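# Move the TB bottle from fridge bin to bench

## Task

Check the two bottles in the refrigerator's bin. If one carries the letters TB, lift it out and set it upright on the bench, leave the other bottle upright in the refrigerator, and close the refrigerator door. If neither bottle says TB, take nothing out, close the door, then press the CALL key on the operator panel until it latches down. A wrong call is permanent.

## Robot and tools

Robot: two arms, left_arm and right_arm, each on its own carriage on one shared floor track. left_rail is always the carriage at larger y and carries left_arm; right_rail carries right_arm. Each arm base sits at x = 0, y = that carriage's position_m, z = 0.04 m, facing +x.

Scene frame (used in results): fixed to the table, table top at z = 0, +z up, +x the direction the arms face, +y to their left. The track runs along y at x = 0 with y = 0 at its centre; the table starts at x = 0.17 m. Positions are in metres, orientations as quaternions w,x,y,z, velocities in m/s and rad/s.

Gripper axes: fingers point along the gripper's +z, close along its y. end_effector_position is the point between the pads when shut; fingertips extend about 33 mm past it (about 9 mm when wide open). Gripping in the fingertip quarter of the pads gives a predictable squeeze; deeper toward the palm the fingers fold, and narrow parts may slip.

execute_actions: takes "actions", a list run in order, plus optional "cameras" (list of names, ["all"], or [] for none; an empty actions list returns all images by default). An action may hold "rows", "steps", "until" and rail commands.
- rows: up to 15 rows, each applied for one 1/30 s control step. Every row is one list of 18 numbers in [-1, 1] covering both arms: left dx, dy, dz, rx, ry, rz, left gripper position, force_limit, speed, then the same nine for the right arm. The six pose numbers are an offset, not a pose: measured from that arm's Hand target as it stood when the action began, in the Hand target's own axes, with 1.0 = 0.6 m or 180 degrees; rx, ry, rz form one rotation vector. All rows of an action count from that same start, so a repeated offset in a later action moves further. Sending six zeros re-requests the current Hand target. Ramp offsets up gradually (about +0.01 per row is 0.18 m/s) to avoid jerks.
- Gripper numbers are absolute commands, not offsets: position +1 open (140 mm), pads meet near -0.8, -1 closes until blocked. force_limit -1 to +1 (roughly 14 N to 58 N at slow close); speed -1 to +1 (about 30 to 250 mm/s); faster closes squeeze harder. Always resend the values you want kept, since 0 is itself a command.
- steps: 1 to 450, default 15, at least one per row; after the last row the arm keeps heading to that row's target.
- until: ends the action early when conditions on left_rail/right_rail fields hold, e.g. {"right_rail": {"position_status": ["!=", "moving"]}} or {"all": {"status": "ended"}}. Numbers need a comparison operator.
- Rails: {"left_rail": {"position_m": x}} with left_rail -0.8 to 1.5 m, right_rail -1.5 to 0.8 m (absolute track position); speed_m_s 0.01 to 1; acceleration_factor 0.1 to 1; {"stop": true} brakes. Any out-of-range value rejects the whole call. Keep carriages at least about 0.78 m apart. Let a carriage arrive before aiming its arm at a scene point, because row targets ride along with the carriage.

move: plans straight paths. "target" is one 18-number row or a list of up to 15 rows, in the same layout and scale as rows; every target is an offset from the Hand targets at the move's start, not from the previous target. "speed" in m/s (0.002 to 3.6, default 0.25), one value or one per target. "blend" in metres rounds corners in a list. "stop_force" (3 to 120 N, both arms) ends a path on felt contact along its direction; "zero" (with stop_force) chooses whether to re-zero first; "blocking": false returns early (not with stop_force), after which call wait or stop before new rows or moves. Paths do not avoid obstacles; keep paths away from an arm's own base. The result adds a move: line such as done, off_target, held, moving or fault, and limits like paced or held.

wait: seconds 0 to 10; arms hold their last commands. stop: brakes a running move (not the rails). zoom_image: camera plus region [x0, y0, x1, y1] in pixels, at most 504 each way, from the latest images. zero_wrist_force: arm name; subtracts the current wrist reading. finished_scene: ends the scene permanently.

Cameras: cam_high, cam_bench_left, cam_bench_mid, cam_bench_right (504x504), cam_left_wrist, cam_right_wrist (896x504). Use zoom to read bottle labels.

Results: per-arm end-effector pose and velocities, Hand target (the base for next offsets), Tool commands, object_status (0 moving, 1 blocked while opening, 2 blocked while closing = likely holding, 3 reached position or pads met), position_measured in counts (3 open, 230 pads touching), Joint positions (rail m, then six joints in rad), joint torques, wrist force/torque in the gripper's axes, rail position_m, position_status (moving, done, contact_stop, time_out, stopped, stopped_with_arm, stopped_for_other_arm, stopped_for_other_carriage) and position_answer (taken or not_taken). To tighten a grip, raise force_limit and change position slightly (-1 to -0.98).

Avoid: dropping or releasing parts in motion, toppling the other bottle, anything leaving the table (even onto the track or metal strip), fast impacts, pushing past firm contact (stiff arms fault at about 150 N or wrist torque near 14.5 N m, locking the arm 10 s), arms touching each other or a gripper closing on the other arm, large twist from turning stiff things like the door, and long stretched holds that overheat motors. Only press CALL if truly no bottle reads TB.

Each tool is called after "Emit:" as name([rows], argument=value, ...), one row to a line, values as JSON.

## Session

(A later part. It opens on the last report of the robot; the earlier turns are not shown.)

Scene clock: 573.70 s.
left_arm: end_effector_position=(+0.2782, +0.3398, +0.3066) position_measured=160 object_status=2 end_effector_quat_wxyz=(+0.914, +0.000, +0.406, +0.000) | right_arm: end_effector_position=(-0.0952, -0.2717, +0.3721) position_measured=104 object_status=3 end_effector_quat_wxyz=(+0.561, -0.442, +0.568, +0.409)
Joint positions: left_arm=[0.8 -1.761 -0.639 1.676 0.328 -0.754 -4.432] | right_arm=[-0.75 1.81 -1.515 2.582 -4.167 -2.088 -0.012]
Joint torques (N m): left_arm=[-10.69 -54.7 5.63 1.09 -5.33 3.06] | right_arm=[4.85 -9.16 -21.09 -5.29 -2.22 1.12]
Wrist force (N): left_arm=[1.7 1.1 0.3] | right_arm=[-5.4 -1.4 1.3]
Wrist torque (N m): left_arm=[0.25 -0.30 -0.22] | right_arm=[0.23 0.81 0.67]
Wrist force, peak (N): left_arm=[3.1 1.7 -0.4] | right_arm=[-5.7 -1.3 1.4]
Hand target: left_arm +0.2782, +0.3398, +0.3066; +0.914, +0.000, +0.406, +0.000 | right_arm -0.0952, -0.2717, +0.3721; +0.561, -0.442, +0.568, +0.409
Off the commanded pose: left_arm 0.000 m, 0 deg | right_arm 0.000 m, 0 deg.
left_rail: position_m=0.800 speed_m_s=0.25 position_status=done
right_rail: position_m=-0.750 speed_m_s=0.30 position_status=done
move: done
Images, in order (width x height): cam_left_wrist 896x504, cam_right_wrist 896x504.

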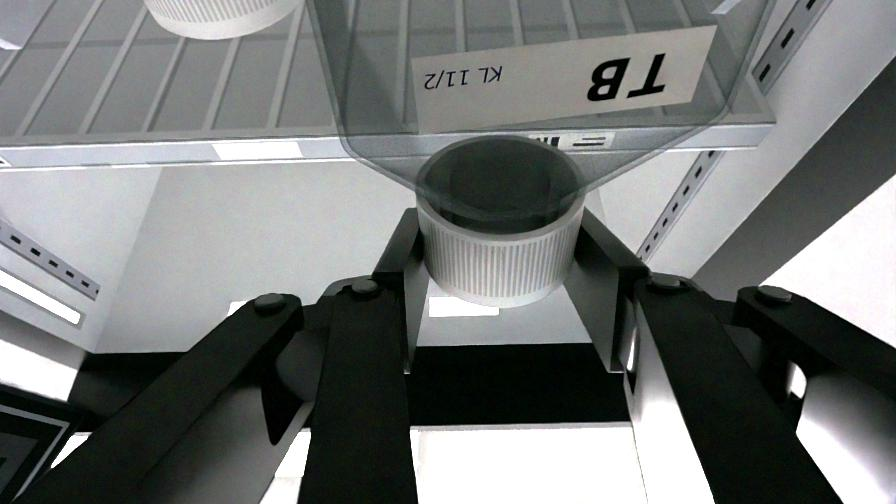

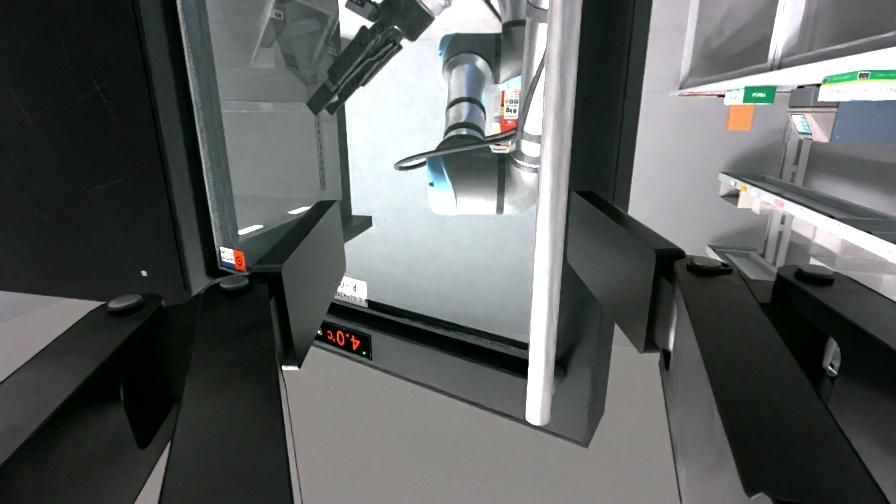

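Emit:
move([
  [-0.0335,0,-0.037,0,0,0,-1,0,-1,0,0,0,0,0,0,0.2,0,-0.5],
  [-0.14,0,-0.031,0,0,0,-1,0,-1,0,0,0,0,0,0,0.2,0,-0.5],
], speed=0.035, stop_force=12, cameras=["cam_left_wrist","cam_right_wrist"])

Emit:
zoom_image(camera="cam_right_wrist", region=[170, 0, 470, 170])

Scene clock: 580.17 s.
left_arm: end_effector_position=(+0.2081, +0.3397, +0.3565) position_measured=160 object_status=2 end_effector_quat_wxyz=(+0.914, +0.000, +0.406, +0.000) | right_arm: end_effector_position=(-0.0952, -0.2717, +0.3721) position_measured=104 object_status=3 end_effector_quat_wxyz=(+0.561, -0.442, +0.568, +0.409)
Joint positions: left_arm=[0.8 -1.914 -0.775 1.716 0.273 -0.797 -4.222] | right_arm=[-0.75 1.81 -1.515 2.582 -4.167 -2.088 -0.012]
Joint torques (N m): left_arm=[-10.67 -52.64 2.89 7.03 -4.98 2.73] | right_arm=[5.31 -8.88 -20.43 -5.33 -2.08 1.25]
Wrist force (N): left_arm=[1.4 1.6 -1.8] | right_arm=[-5.7 -1.3 1.2]
Wrist torque (N m): left_arm=[0.36 -0.16 -0.21] | right_arm=[0.24 0.89 0.66]
Wrist force, peak (N): left_arm=[2.6 1.7 -0.9] | right_arm=[-5.8 -1.3 1.1]
Hand target: left_arm +0.2081, +0.3397, +0.3565; +0.914, +0.000, +0.406, +0.000 | right_arm -0.0952, -0.2717, +0.3721; +0.561, -0.442, +0.568, +0.409
Off the commanded pose: left_arm 0.000 m, 0 deg | right_arm 0.000 m, 0 deg.
left_rail: position_m=0.800 speed_m_s=0.25 position_status=done
right_rail: position_m=-0.750 speed_m_s=0.30 position_status=done
move: done
Images, in order (width x height): cam_left_wrist 896x504, cam_right_wrist 896x504.

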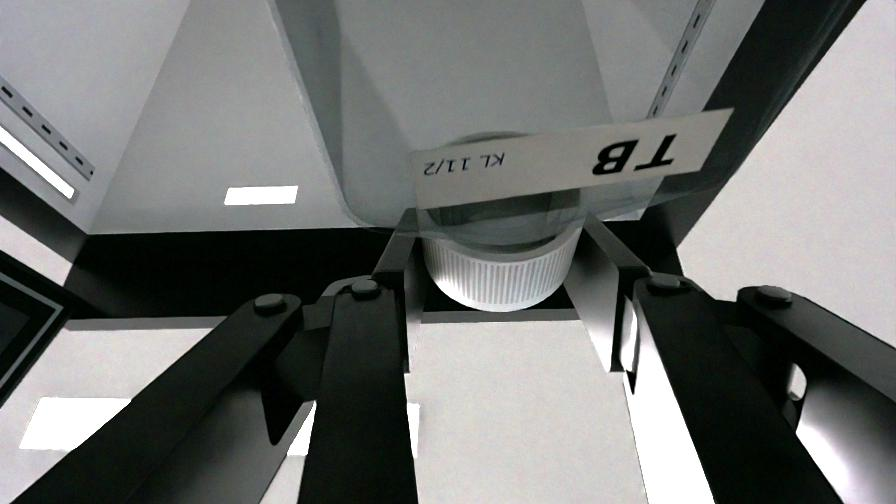

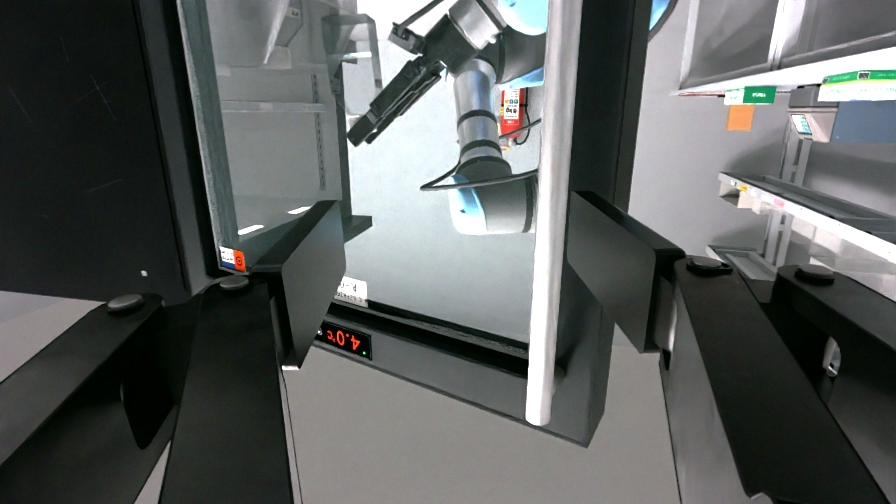

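Scaled by 1.680 from the camera's 896x504 image, which has a finer 1280x720 frame.

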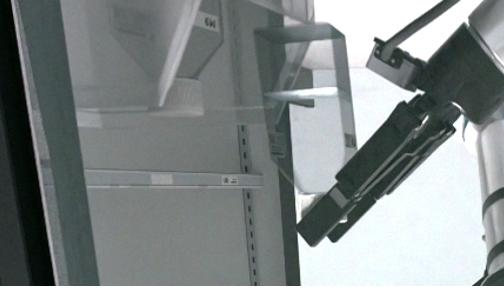

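Emit:
execute_actions([
  {"left_rail":{"position_m":1.35,"speed_m_s":0.25,"acceleration_factor":0.3},"steps":150,"until":{"left_rail":{"position_status":["!=","moving"]}}},
])

Emit:
move(target=[0.236,0,0.264,0,0,0,-1,0,-1,0,0,0,0,0,0,0.2,0,-0.5], speed=0.12, cameras=["cam_left_wrist","cam_bench_left"])

Scene clock: 587.57 s.
left_arm: end_effector_position=(+0.2081, +0.8897, +0.3565) position_measured=160 object_status=2 end_effector_quat_wxyz=(+0.914, +0.000, +0.406, +0.000) | right_arm: end_effector_position=(-0.0952, -0.2717, +0.3721) position_measured=104 object_status=3 end_effector_quat_wxyz=(+0.561, -0.442, +0.568, +0.409)
Joint positions: left_arm=[1.35 -1.914 -0.775 1.716 0.273 -0.797 -4.222] | right_arm=[-0.75 1.81 -1.515 2.582 -4.167 -2.088 -0.012]
Joint torques (N m): left_arm=[-8.15 -49.76 -5.29 1.65 -2.38 0.13] | right_arm=[5.29 -9.72 -20.12 -5.46 -2.2 1.29]
Wrist force (N): left_arm=[1.6 1.4 -1.6] | right_arm=[-5.3 -1.2 1.3]
Wrist torque (N m): left_arm=[0.33 -0.20 -0.22] | right_arm=[0.27 0.80 0.67]
Wrist force, peak (N): left_arm=[1.5 -3.3 -1.2] | right_arm=[-5.7 -1.2 1.4]
Hand target: left_arm +0.2081, +0.8897, +0.3565; +0.914, +0.000, +0.406, +0.000 | right_arm -0.0952, -0.2717, +0.3721; +0.561, -0.442, +0.568, +0.409
Tool commands: left_gripper/position=-1.0 left_gripper/force_limit=+0.0 left_gripper/speed=-1.0 right_gripper/position=+0.2 right_gripper/force_limit=+0.0 right_gripper/speed=-0.5
Off the commanded pose: left_arm 0.000 m, 0 deg | right_arm 0.000 m, 0 deg.
left_rail: position_m=1.350 speed_m_s=0.25 position_status=done
right_rail: position_m=-0.750 speed_m_s=0.30 position_status=done

Scene clock: 590.03 s.
left_arm: end_effector_position=(+0.4204, +0.8898, +0.3576) position_measured=160 object_status=2 end_effector_quat_wxyz=(+0.914, +0.000, +0.406, +0.000) | right_arm: end_effector_position=(-0.0952, -0.2717, +0.3721) position_measured=104 object_status=3 end_effector_quat_wxyz=(+0.561, -0.442, +0.568, +0.409)
Joint positions: left_arm=[1.35 -1.451 -0.625 1.557 0.769 -0.743 -4.889] | right_arm=[-0.75 1.81 -1.515 2.582 -4.167 -2.088 -0.012]
Joint torques (N m): left_arm=[14.77 -40.04 -23.88 5.53 -5.35 -2.47] | right_arm=[4.89 -9.17 -20.5 -5.28 -2.11 1.21]
Wrist force (N): left_arm=[1.3 1.1 -1.4] | right_arm=[-5.3 -1.4 1.3]
Wrist torque (N m): left_arm=[0.28 -0.14 -0.08] | right_arm=[0.22 0.79 0.67]
Wrist force, peak (N): left_arm=[2.6 1.6 -0.6] | right_arm=[-5.7 -1.4 1.4]
Hand target: left_arm +0.4205, +0.8898, +0.3576; +0.914, +0.000, +0.406, +0.000 | right_arm -0.0952, -0.2717, +0.3721; +0.561, -0.442, +0.568, +0.409
Off the commanded pose: left_arm 0.000 m, 0 deg | right_arm 0.000 m, 0 deg.
left_rail: position_m=1.350 speed_m_s=0.25 position_status=done
right_rail: position_m=-0.750 speed_m_s=0.30 position_status=done
move: done
Images, in order (width x height): cam_bench_left 504x504, cam_left_wrist 896x504.

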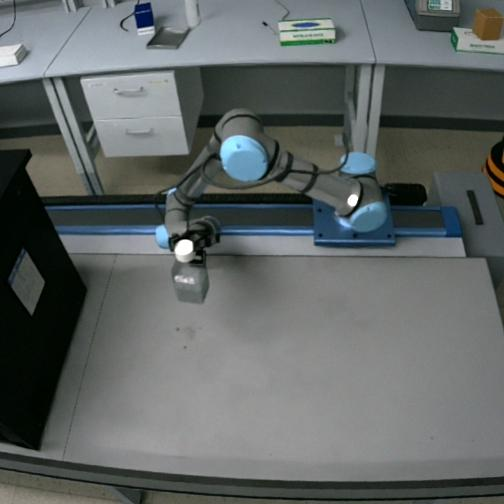

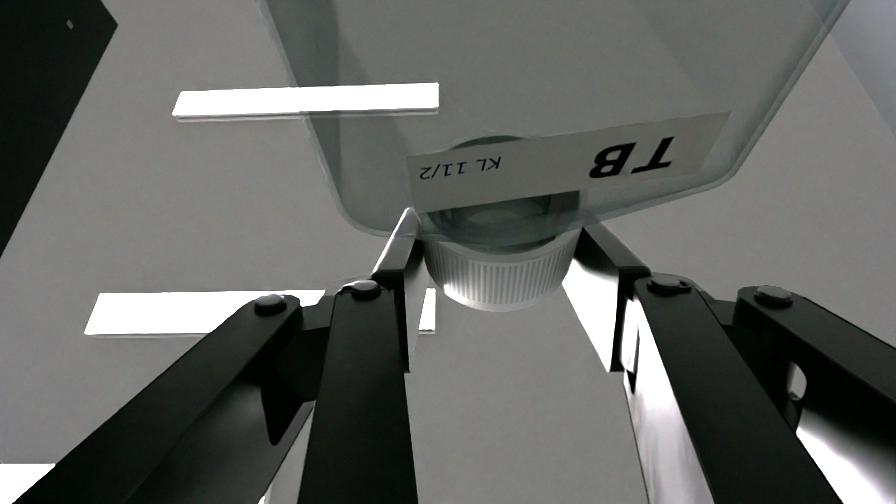

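Emit:
move(target=[0.235,0,0.012,0,0.078,0,-1,0,-1,0,0,0,0,0,0,0.2,0,-0.5], speed=0.12, cameras=["cam_left_wrist","cam_bench_left"])

Emit:
zoom_image(camera="cam_bench_left", region=[120, 180, 300, 360])

Scene clock: 603.90 s.
left_arm: end_effector_position=(+0.5203, +0.8900, +0.2579) position_measured=160 object_status=2 end_effector_quat_wxyz=(+0.857, +0.000, +0.515, +0.000) | right_arm: end_effector_position=(-0.0952, -0.2717, +0.3721) position_measured=104 object_status=3 end_effector_quat_wxyz=(+0.561, -0.442, +0.568, +0.409)
Joint positions: left_arm=[1.35 -1.339 -0.477 1.458 0.998 -0.538 -5.177] | right_arm=[-0.75 1.81 -1.515 2.582 -4.167 -2.088 -0.012]
Joint torques (N m): left_arm=[15.97 -44.86 -24.15 4.88 0.58 -2.5] | right_arm=[5.44 -9.25 -20.39 -5.33 -2.08 1.28]
Wrist force (N): left_arm=[1.8 1.5 -1.7] | right_arm=[-5.4 -1.4 1.5]
Wrist torque (N m): left_arm=[0.31 -0.25 -0.07] | right_arm=[0.23 0.81 0.66]
Wrist force, peak (N): left_arm=[2.9 1.8 -1.5] | right_arm=[-5.8 -1.4 1.2]
Hand target: left_arm +0.5204, +0.8900, +0.2578; +0.857, +0.000, +0.515, +0.000 | right_arm -0.0952, -0.2717, +0.3721; +0.561, -0.442, +0.568, +0.409
Off the commanded pose: left_arm 0.000 m, 0 deg | right_arm 0.000 m, 0 deg.
left_rail: position_m=1.350 speed_m_s=0.25 position_status=done
right_rail: position_m=-0.750 speed_m_s=0.30 position_status=done
move: done
Images, in order (width x height): cam_bench_left 504x504, cam_left_wrist 896x504.

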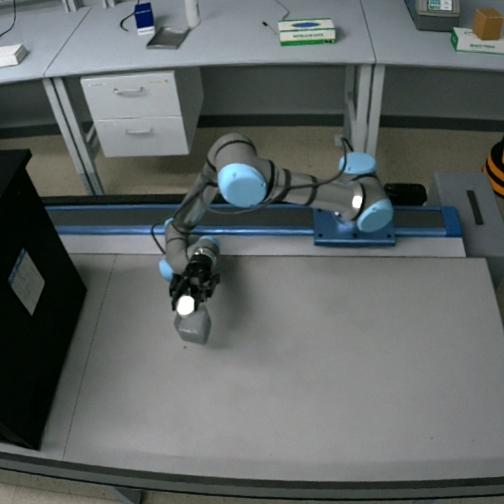

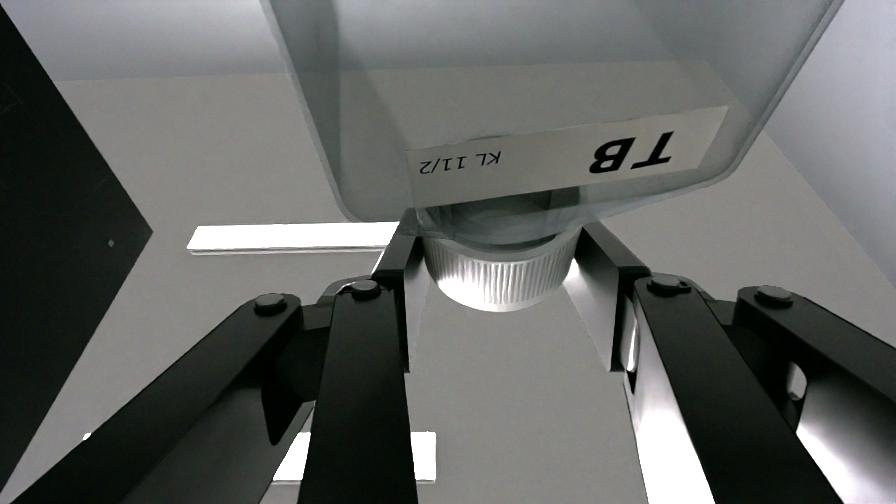

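Scaled by 2.800 from the camera's 504x504 image, which has a finer 720x720 frame.

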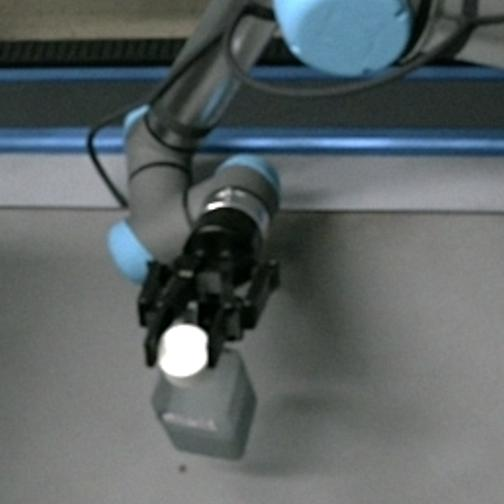

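Emit:
move(target=[0.162,0,-0.086,0,0,0,-1,0,-1,0,0,0,0,0,0,0.2,0,-0.5], speed=0.03, stop_force=7, cameras=["cam_left_wrist","cam_bench_left"])

Emit:
zoom_image(camera="cam_bench_left", region=[120, 180, 300, 360])

Scene clock: 625.37 s.
left_arm: end_effector_position=(+0.5204, +0.8901, +0.2379) position_measured=160 object_status=2 end_effector_quat_wxyz=(+0.858, -0.002, +0.514, -0.001) | right_arm: end_effector_position=(-0.0952, -0.2717, +0.3721) position_measured=104 object_status=3 end_effector_quat_wxyz=(+0.561, -0.442, +0.568, +0.409)
Joint positions: left_arm=[1.35 -1.338 -0.437 1.438 0.973 -0.538 -5.177] | right_arm=[-0.75 1.81 -1.515 2.582 -4.167 -2.088 -0.012]
Joint torques (N m): left_arm=[2.27 -48.71 -9.02 2.33 -1.7 0.14] | right_arm=[5.4 -9.44 -21.3 -5.35 -2 1.29]
Wrist force (N): left_arm=[1.8 1.7 -1.5] | right_arm=[-5.4 -1.5 1.5]
Wrist torque (N m): left_arm=[0.34 -0.26 -0.09] | right_arm=[0.21 0.82 0.66]
Wrist force, peak (N): left_arm=[3.1 1.9 -2.7] | right_arm=[-5.8 -1.3 1.3]
Hand target: left_arm +0.5204, +0.8901, +0.2379; +0.858, -0.002, +0.514, -0.001 (not the last commanded pose) | right_arm -0.0952, -0.2717, +0.3721; +0.561, -0.442, +0.568, +0.409
Tool commands: left_gripper/position=-1.0 left_gripper/force_limit=+0.003922 left_gripper/speed=-1.0 right_gripper/position=+0.2 right_gripper/force_limit=+0.0 right_gripper/speed=-0.5
Off the commanded pose: left_arm 0.090 m, 0 deg | right_arm 0.000 m, 0 deg.
FORCE FAULT: contact force on the left arm reached its limit, and that arm stopped for 10 seconds. The contact can be on any part of that arm, not only on its tool. That arm's remaining commands of this call were not run. That arm's target is now where it stood when the stop ended, not its last command. That arm accepts commands again.
left_rail: position_m=1.350 speed_m_s=0.25 position_status=done
right_rail: position_m=-0.750 speed_m_s=0.30 position_status=done
move: fault (left_arm)
Images, in order (width x height): cam_bench_left 504x504, cam_left_wrist 896x504.

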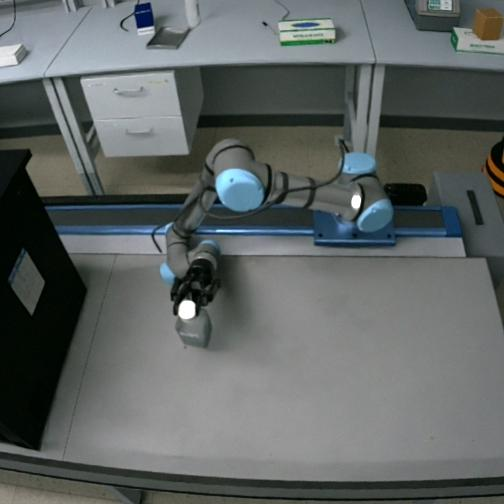

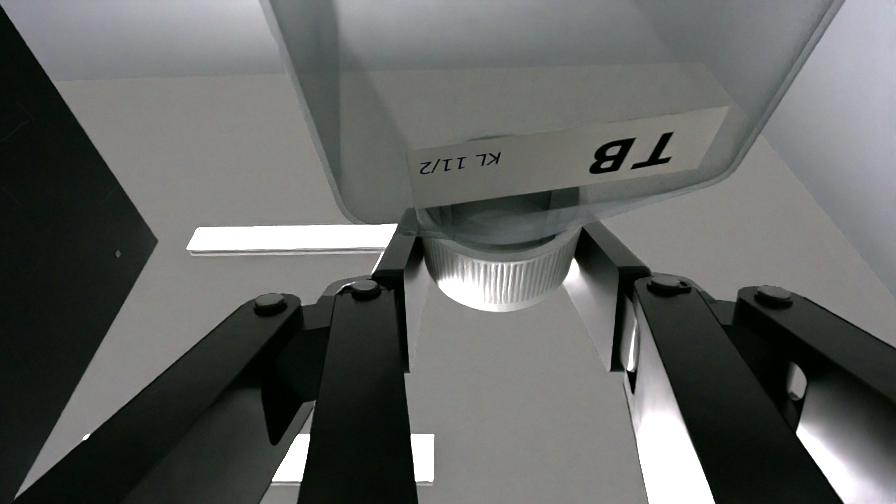

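Scaled by 2.800 from the camera's 504x504 image, which has a finer 720x720 frame.

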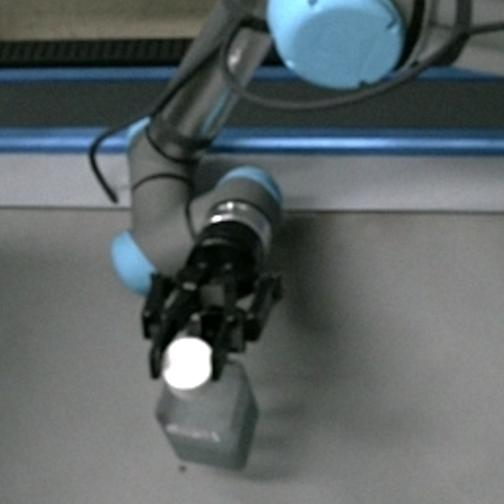

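Emit:
move(target=[-0.0294,0,0.0156,0,0.083,0,-1,0,-1,0,0,0,0,0,0,0.2,0,-0.5], speed=0.1, cameras=["cam_left_wrist","cam_bench_left"])

Emit:
zoom_image(camera="cam_bench_left", region=[120, 180, 300, 360])

Scene clock: 641.90 s.
left_arm: end_effector_position=(+0.5203, +0.8901, +0.2578) position_measured=160 object_status=2 end_effector_quat_wxyz=(+0.784, -0.001, +0.621, -0.001) end_effector_velocity=(+0.000, +0.000, +0.000) end_effector_angular_velocity=(-0.001, +0.001, -0.001) | right_arm: end_effector_position=(-0.0952, -0.2717, +0.3721) position_measured=104 object_status=3 end_effector_quat_wxyz=(+0.561, -0.442, +0.568, +0.409)
Joint positions: left_arm=[1.35 -1.395 -0.618 1.578 1.25 -0.288 -5.375] | right_arm=[-0.75 1.81 -1.515 2.582 -4.167 -2.088 -0.012]
Joint velocities: left_arm=[0 0 0.001 0.001 0.002 0 -0.005] | right_arm=[within noise]
Joint torques (N m): left_arm=[-11.6 -60.45 2.76 4.16 0.47 -2.8] | right_arm=[4.89 -9.85 -19.81 -5.3 -2 1.19]
Wrist force (N): left_arm=[2.4 1.6 -1.2] | right_arm=[-5.5 -1.4 1.2]
Wrist torque (N m): left_arm=[0.30 -0.31 -0.04] | right_arm=[0.23 0.83 0.67]
Wrist force, peak (N): left_arm=[3.1 1.9 -1.9] | right_arm=[-5.8 -1.4 1.4]
Hand target: left_arm +0.5204, +0.8901, +0.2579; +0.783, -0.001, +0.621, -0.001 | right_arm -0.0952, -0.2717, +0.3721; +0.561, -0.442, +0.568, +0.409
Off the commanded pose: left_arm 0.000 m, 0 deg | right_arm 0.000 m, 0 deg.
left_rail: position_m=1.350 speed_m_s=0.25 position_status=done
right_rail: position_m=-0.750 speed_m_s=0.30 position_status=done
move: done
Images, in order (width x height): cam_bench_left 504x504, cam_left_wrist 896x504.

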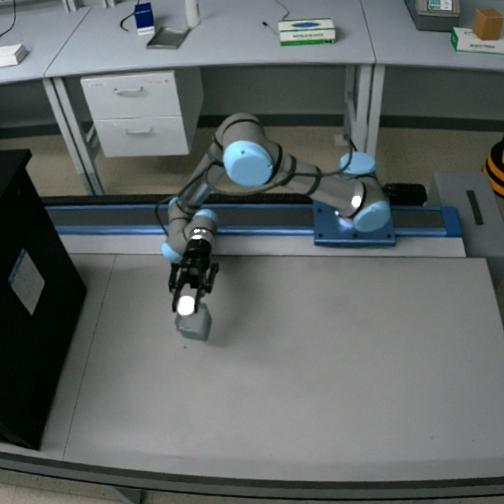

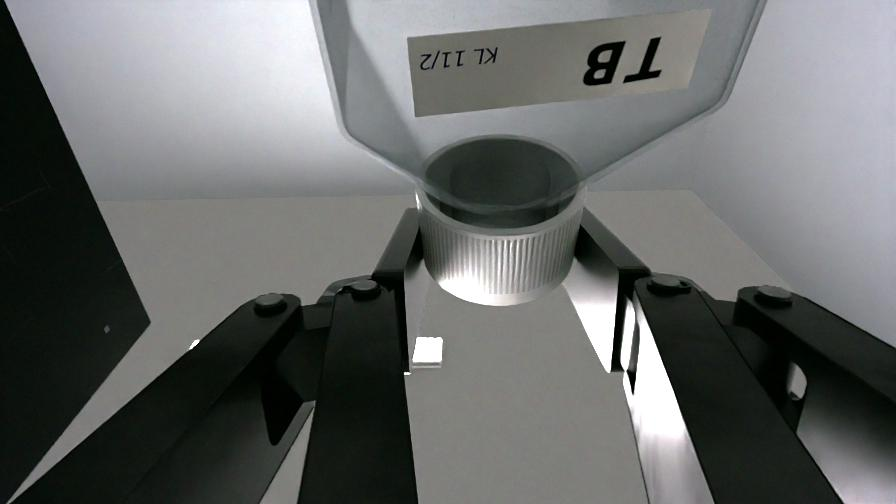

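Scaled by 2.800 from the camera's 504x504 image, which has a finer 720x720 frame.

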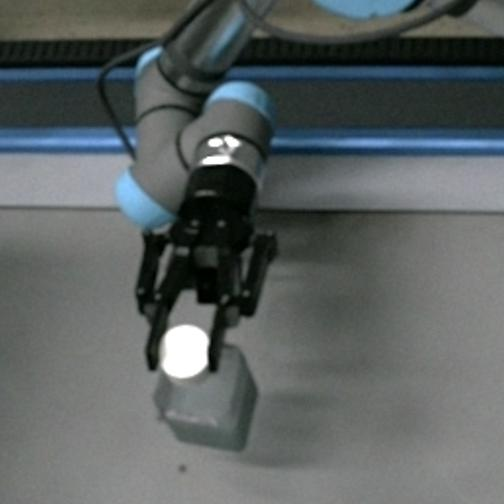

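Emit:
move(target=[0,0,0,0,0.07,0,-1,0,-1,0,0,0,0,0,0,0.2,0,-0.5], speed=0.1, cameras=["cam_left_wrist","cam_bench_left"])

Emit:
zoom_image(camera="cam_bench_left", region=[120, 180, 300, 360])

Scene clock: 646.43 s.
left_arm: end_effector_position=(+0.5203, +0.8901, +0.2578) position_measured=160 object_status=2 end_effector_quat_wxyz=(+0.711, -0.001, +0.703, -0.001) | right_arm: end_effector_position=(-0.0952, -0.2717, +0.3721) position_measured=104 object_status=3 end_effector_quat_wxyz=(+0.561, -0.442, +0.568, +0.409)
Joint positions: left_arm=[1.35 -1.411 -0.769 1.836 2.003 -0.159 -6.215] | right_arm=[-0.75 1.81 -1.515 2.582 -4.167 -2.088 -0.012]
Joint torques (N m): left_arm=[14.91 -53.48 1.06 1.08 -2.4 -2.93] | right_arm=[4.54 -10.36 -20.18 -5.36 -1.84 1.17]
Wrist force (N): left_arm=[2.7 1.7 -1.0] | right_arm=[-5.6 -1.3 1.3]
Wrist torque (N m): left_arm=[0.32 -0.34 -0.04] | right_arm=[0.25 0.85 0.67]
Wrist force, peak (N): left_arm=[3.0 2.3 -1.1] | right_arm=[-5.6 -1.4 1.4]
Hand target: left_arm +0.5204, +0.8901, +0.2579; +0.711, -0.001, +0.704, -0.001 | right_arm -0.0952, -0.2717, +0.3721; +0.561, -0.442, +0.568, +0.409
Off the commanded pose: left_arm 0.000 m, 0 deg | right_arm 0.000 m, 0 deg.
left_rail: position_m=1.350 speed_m_s=0.25 position_status=done
right_rail: position_m=-0.750 speed_m_s=0.30 position_status=done
move: done
Images, in order (width x height): cam_bench_left 504x504, cam_left_wrist 896x504.

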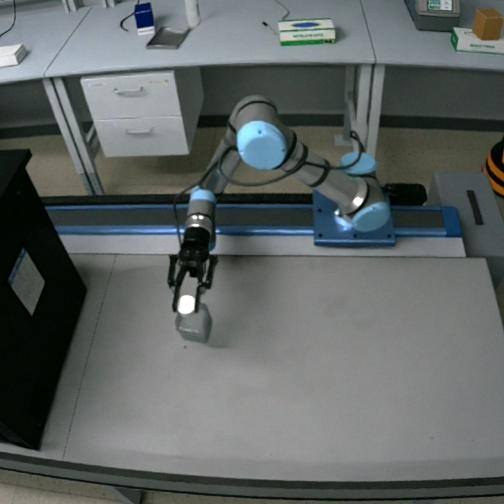

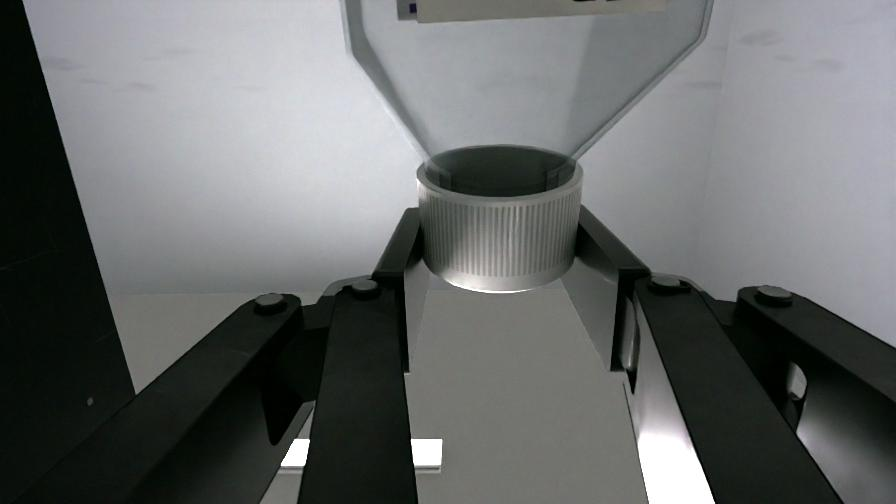

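Scaled by 2.800 from the camera's 504x504 image, which has a finer 720x720 frame.

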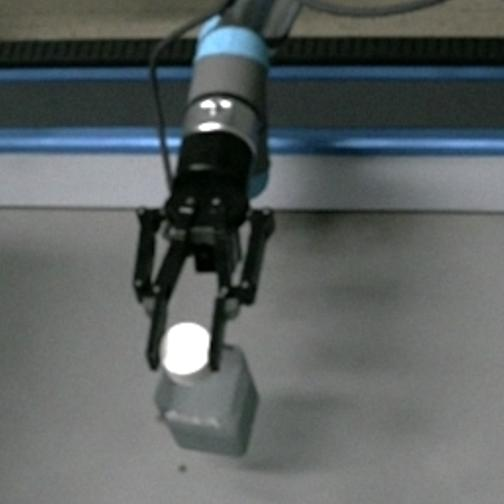

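Emit:
move(target=[0.2,0,0,0,0,0,-1,0,-1,0,0,0,0,0,0,0.2,0,-0.5], speed=0.025, stop_force=5, cameras=["cam_left_wrist","cam_bench_left"])

Emit:
zoom_image(camera="cam_bench_left", region=[120, 180, 300, 360])

Scene clock: 653.00 s.
left_arm: end_effector_position=(+0.5211, +0.8899, +0.1837) position_measured=160 object_status=2 end_effector_quat_wxyz=(+0.711, -0.001, +0.704, -0.001) | right_arm: end_effector_position=(-0.0952, -0.2717, +0.3721) position_measured=104 object_status=3 end_effector_quat_wxyz=(+0.561, -0.442, +0.568, +0.409)
Joint positions: left_arm=[1.35 -1.409 -0.608 1.799 1.888 -0.161 -6.224] | right_arm=[-0.75 1.81 -1.515 2.582 -4.167 -2.088 -0.012]
Joint torques (N m): left_arm=[7.03 -58.22 6.44 0.99 2 2.85] | right_arm=[4.81 -8.66 -21.38 -5.42 -1.91 1.31]
Wrist force (N): left_arm=[2.8 1.0 -1.2] | right_arm=[-5.5 -1.2 1.3]
Wrist torque (N m): left_arm=[0.18 -0.38 -0.05] | right_arm=[0.27 0.83 0.67]
Wrist force, peak (N): left_arm=[-19.0 1.6 -1.7] | right_arm=[-5.7 -1.4 1.3]
Hand target: left_arm +0.5211, +0.8899, +0.1837; +0.711, -0.001, +0.704, -0.001 (not the last commanded pose) | right_arm -0.0952, -0.2717, +0.3721; +0.561, -0.442, +0.568, +0.409
Off the commanded pose: left_arm 0.046 m, 0 deg | right_arm 0.000 m, 0 deg.
left_rail: position_m=1.350 speed_m_s=0.25 position_status=done
right_rail: position_m=-0.750 speed_m_s=0.30 position_status=done
move: contact (left_arm)
Images, in order (width x height): cam_bench_left 504x504, cam_left_wrist 896x504.

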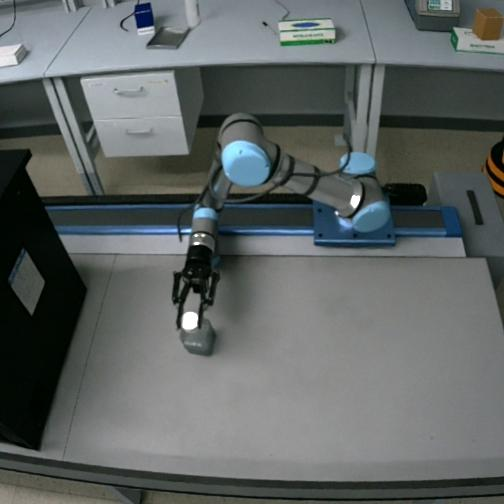

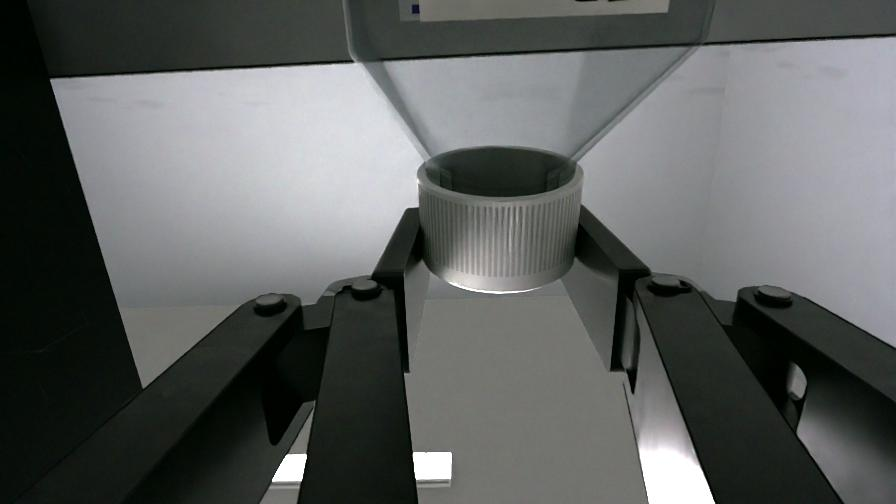

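Scaled by 2.800 from the camera's 504x504 image, which has a finer 720x720 frame.

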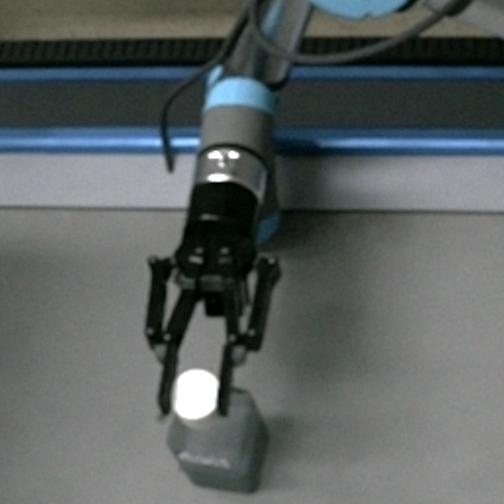

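Emit:
move(target=[0.007,0,0,0,0,0,-1,0,-1,0,0,0,0,0,0,0.2,0,-0.5], speed=0.01)

Emit:
execute_actions([
  {"rows":[[0,0,0,0,0,0,0.05,0,-1,0,0,0,0,0,0,0.2,0,-0.5]],"steps":60},
], cameras=["cam_left_wrist","cam_bench_left"])

Emit:
zoom_image(camera="cam_bench_left", region=[120, 180, 300, 360])

Scene clock: 656.60 s.
left_arm: end_effector_position=(+0.5211, +0.8899, +0.1796) position_measured=160 object_status=2 end_effector_quat_wxyz=(+0.711, -0.001, +0.704, -0.001) | right_arm: end_effector_position=(-0.0952, -0.2717, +0.3721) position_measured=104 object_status=3 end_effector_quat_wxyz=(+0.561, -0.442, +0.568, +0.409)
Joint positions: left_arm=[1.35 -1.409 -0.599 1.796 1.882 -0.161 -6.224] | right_arm=[-0.75 1.81 -1.515 2.582 -4.167 -2.088 -0.012]
Joint torques (N m): left_arm=[1.8 -23.43 -17.52 -0.76 -1.21 -0.88] | right_arm=[4.9 -9.29 -20.8 -5.5 -1.78 1.32]
Wrist force (N): left_arm=[-31.0 3.0 -2.8] | right_arm=[-5.5 -1.3 1.3]
Wrist torque (N m): left_arm=[0.26 0.27 0.26] | right_arm=[0.24 0.84 0.67]
Wrist force, peak (N): left_arm=[-31.0 3.0 -2.8] | right_arm=[-5.6 -1.4 1.4]
Hand target: left_arm +0.5211, +0.8899, +0.1795; +0.711, -0.001, +0.704, -0.001 | right_arm -0.0952, -0.2717, +0.3721; +0.561, -0.442, +0.568, +0.409
Off the commanded pose: left_arm 0.000 m, 0 deg | right_arm 0.000 m, 0 deg.
left_rail: position_m=1.350 speed_m_s=0.25 position_status=done
right_rail: position_m=-0.750 speed_m_s=0.30 position_status=done
move: done

Scene clock: 658.80 s.
left_arm: end_effector_position=(+0.5211, +0.8899, +0.1795) position_measured=123 object_status=3 end_effector_quat_wxyz=(+0.711, -0.001, +0.704, -0.001) | right_arm: end_effector_position=(-0.0952, -0.2717, +0.3721) position_measured=104 object_status=3 end_effector_quat_wxyz=(+0.561, -0.442, +0.568, +0.409)
Joint positions: left_arm=[1.35 -1.409 -0.598 1.795 1.882 -0.161 -6.224] | right_arm=[-0.75 1.81 -1.515 2.582 -4.167 -2.088 -0.012]
Joint torques (N m): left_arm=[15.16 -54.96 -21.43 -0.95 -1.57 2.51] | right_arm=[4.84 -9.76 -21.36 -5.21 -1.84 1.39]
Wrist force (N): left_arm=[-0.6 -0.2 -1.4] | right_arm=[-5.6 -1.4 1.2]
Wrist torque (N m): left_arm=[-0.08 -0.35 -0.04] | right_arm=[0.21 0.86 0.67]
Wrist force, peak (N): left_arm=[-30.9 3.1 -2.8] | right_arm=[-5.6 -1.4 1.4]
Hand target: left_arm +0.5211, +0.8899, +0.1795; +0.711, -0.001, +0.704, -0.001 | right_arm -0.0952, -0.2717, +0.3721; +0.561, -0.442, +0.568, +0.409
Off the commanded pose: left_arm 0.000 m, 0 deg | right_arm 0.000 m, 0 deg.
left_rail: position_m=1.350 speed_m_s=0.25 position_status=done
right_rail: position_m=-0.750 speed_m_s=0.30 position_status=done
Images, in order (width x height): cam_bench_left 504x504, cam_left_wrist 896x504.

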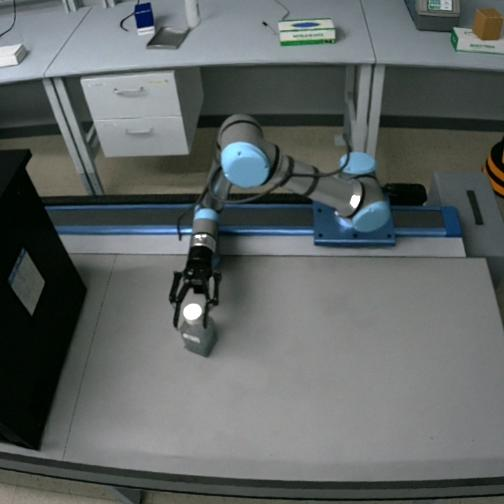

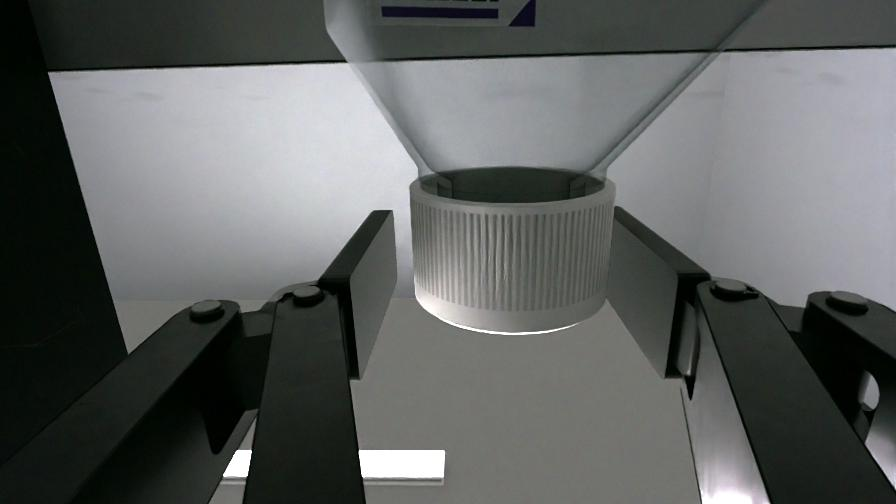

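Scaled by 2.800 from the camera's 504x504 image, which has a finer 720x720 frame.

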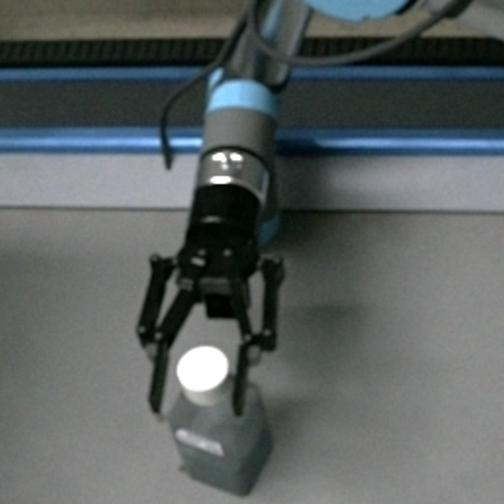

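Emit:
move(target=[0,0,-0.55,0,0,0,0.05,0,-1,0,0,0,0,0,0,-0.85,0,-0.5], speed=0.1, cameras=["cam_bench_left","cam_high","cam_right_wrist"])

Scene clock: 673.87 s.
left_arm: end_effector_position=(+0.1913, +0.8897, +0.1761) position_measured=123 object_status=3 end_effector_quat_wxyz=(+0.707, +0.001, +0.707, +0.001) | right_arm: end_effector_position=(-0.0952, -0.2717, +0.3721) position_measured=232 object_status=3 end_effector_quat_wxyz=(+0.561, -0.442, +0.568, +0.409)
Joint positions: left_arm=[1.35 -2.109 -0.627 1.907 1.864 0.539 -6.282] | right_arm=[-0.75 1.81 -1.515 2.582 -4.167 -2.088 -0.012]
Joint torques (N m): left_arm=[-11.35 -34.29 -19.22 3.22 2.34 -2.66] | right_arm=[5.3 -9.94 -21 -5.36 -1.91 1.25]
Wrist force (N): left_arm=[-0.3 -0.1 -1.4] | right_arm=[-5.5 -1.3 1.3]
Wrist torque (N m): left_arm=[-0.06 -0.39 -0.06] | right_arm=[0.23 0.85 0.67]
Wrist force, peak (N): left_arm=[-0.6 -2.4 -1.2] | right_arm=[-5.8 -1.2 1.4]
Hand target: left_arm +0.1911, +0.8897, +0.1761; +0.711, -0.001, +0.704, -0.001 | right_arm -0.0952, -0.2717, +0.3721; +0.561, -0.442, +0.568, +0.409
Off the commanded pose: left_arm 0.000 m, 1 deg | right_arm 0.000 m, 0 deg.
left_rail: position_m=1.350 speed_m_s=0.25 position_status=done
right_rail: position_m=-0.750 speed_m_s=0.30 position_status=done
joint sent to its limit (left arm) — joint 7 (wrist 3), lower limit.
move: done
Images, in order (width x height): cam_high 504x504, cam_bench_left 504x504, cam_right_wrist 896x504.

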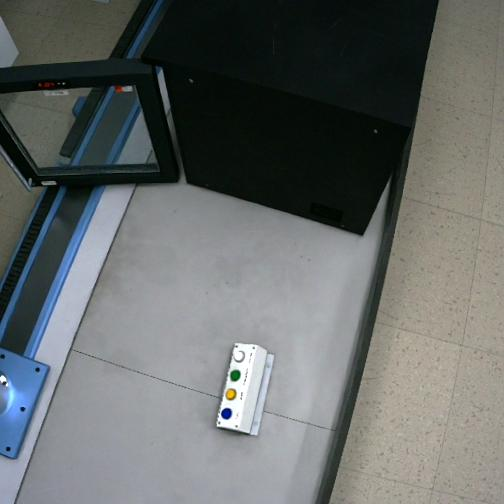

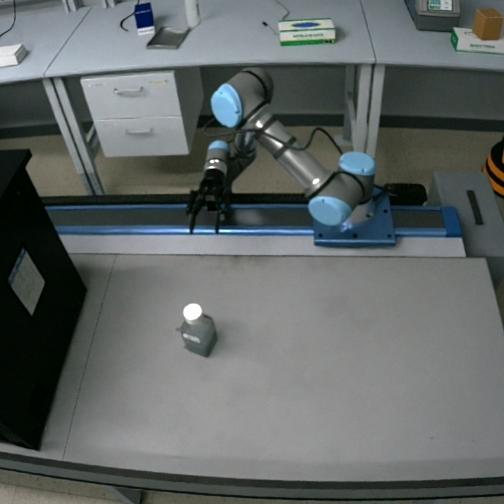

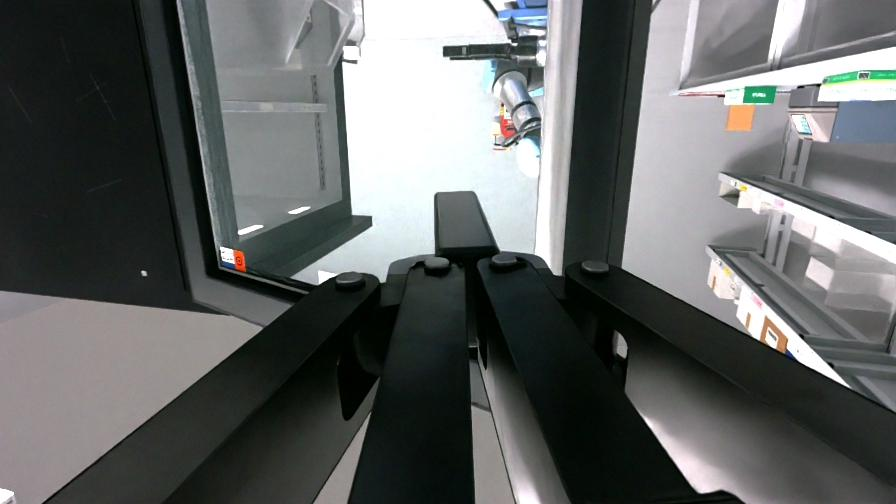

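Emit:
execute_actions([
  {"right_rail":{"position_m":-0.60,"speed_m_s":0.12,"acceleration_factor":0.3},"steps":150,"until":{"right_rail":{"position_status":["!=","moving"]}}},
], cameras=["cam_right_wrist","cam_high"])

Scene clock: 684.80 s.
left_arm: end_effector_position=(+0.1911, +0.8897, +0.1761) position_measured=123 object_status=3 end_effector_quat_wxyz=(+0.707, +0.001, +0.707, +0.001) | right_arm: end_effector_position=(-0.0952, -0.1217, +0.3721) position_measured=232 object_status=3 end_effector_quat_wxyz=(+0.561, -0.442, +0.568, +0.409)
Joint positions: left_arm=[1.35 -2.11 -0.627 1.907 1.864 0.539 -6.282] | right_arm=[-0.6 1.81 -1.515 2.582 -4.167 -2.089 -0.012]
Joint torques (N m): left_arm=[-12.13 -34.75 -16.92 3.1 2.44 -2.8] | right_arm=[2.65 -12.57 -18.25 -0.4 -0.41 1.2]
Wrist force (N): left_arm=[-0.3 -0.2 -1.5] | right_arm=[-5.5 -1.4 1.4]
Wrist torque (N m): left_arm=[-0.09 -0.38 -0.06] | right_arm=[0.23 0.86 0.67]
Wrist force, peak (N): left_arm=[-0.7 -0.5 -1.8] | right_arm=[-4.5 -4.1 -7.7]
Hand target: left_arm +0.1911, +0.8897, +0.1761; +0.711, -0.001, +0.704, -0.001 | right_arm -0.0952, -0.1217, +0.3721; +0.561, -0.442, +0.568, +0.409
Tool commands: left_gripper/position=+0.05 left_gripper/force_limit=+0.0 left_gripper/speed=-1.0 right_gripper/position=-0.85 right_gripper/force_limit=+0.0 right_gripper/speed=-0.5
Off the commanded pose: left_arm 0.000 m, 1 deg | right_arm 0.000 m, 0 deg.
left_rail: position_m=1.350 speed_m_s=0.25 position_status=done
right_rail: position_m=-0.600 speed_m_s=0.12 position_status=done
joint sent to its limit (left arm) — joint 7 (wrist 3), lower limit.
Images, in order (width x height): cam_high 504x504, cam_right_wrist 896x504.

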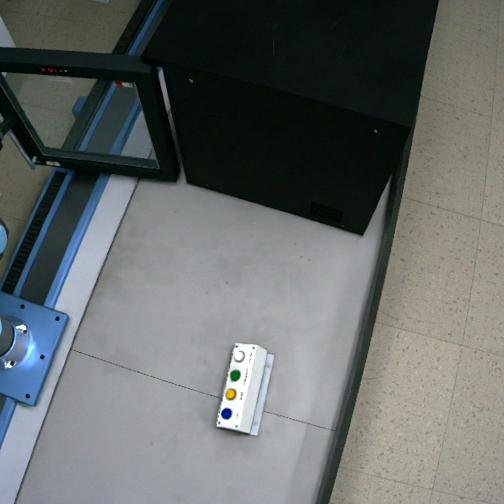

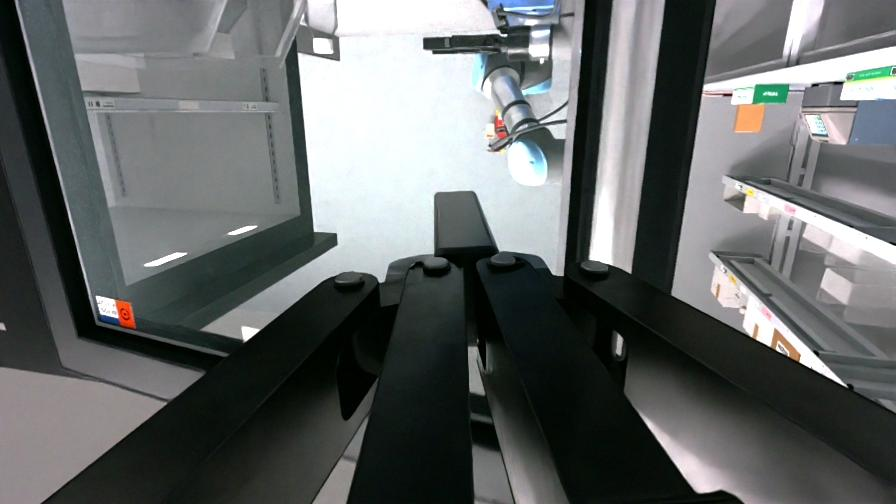

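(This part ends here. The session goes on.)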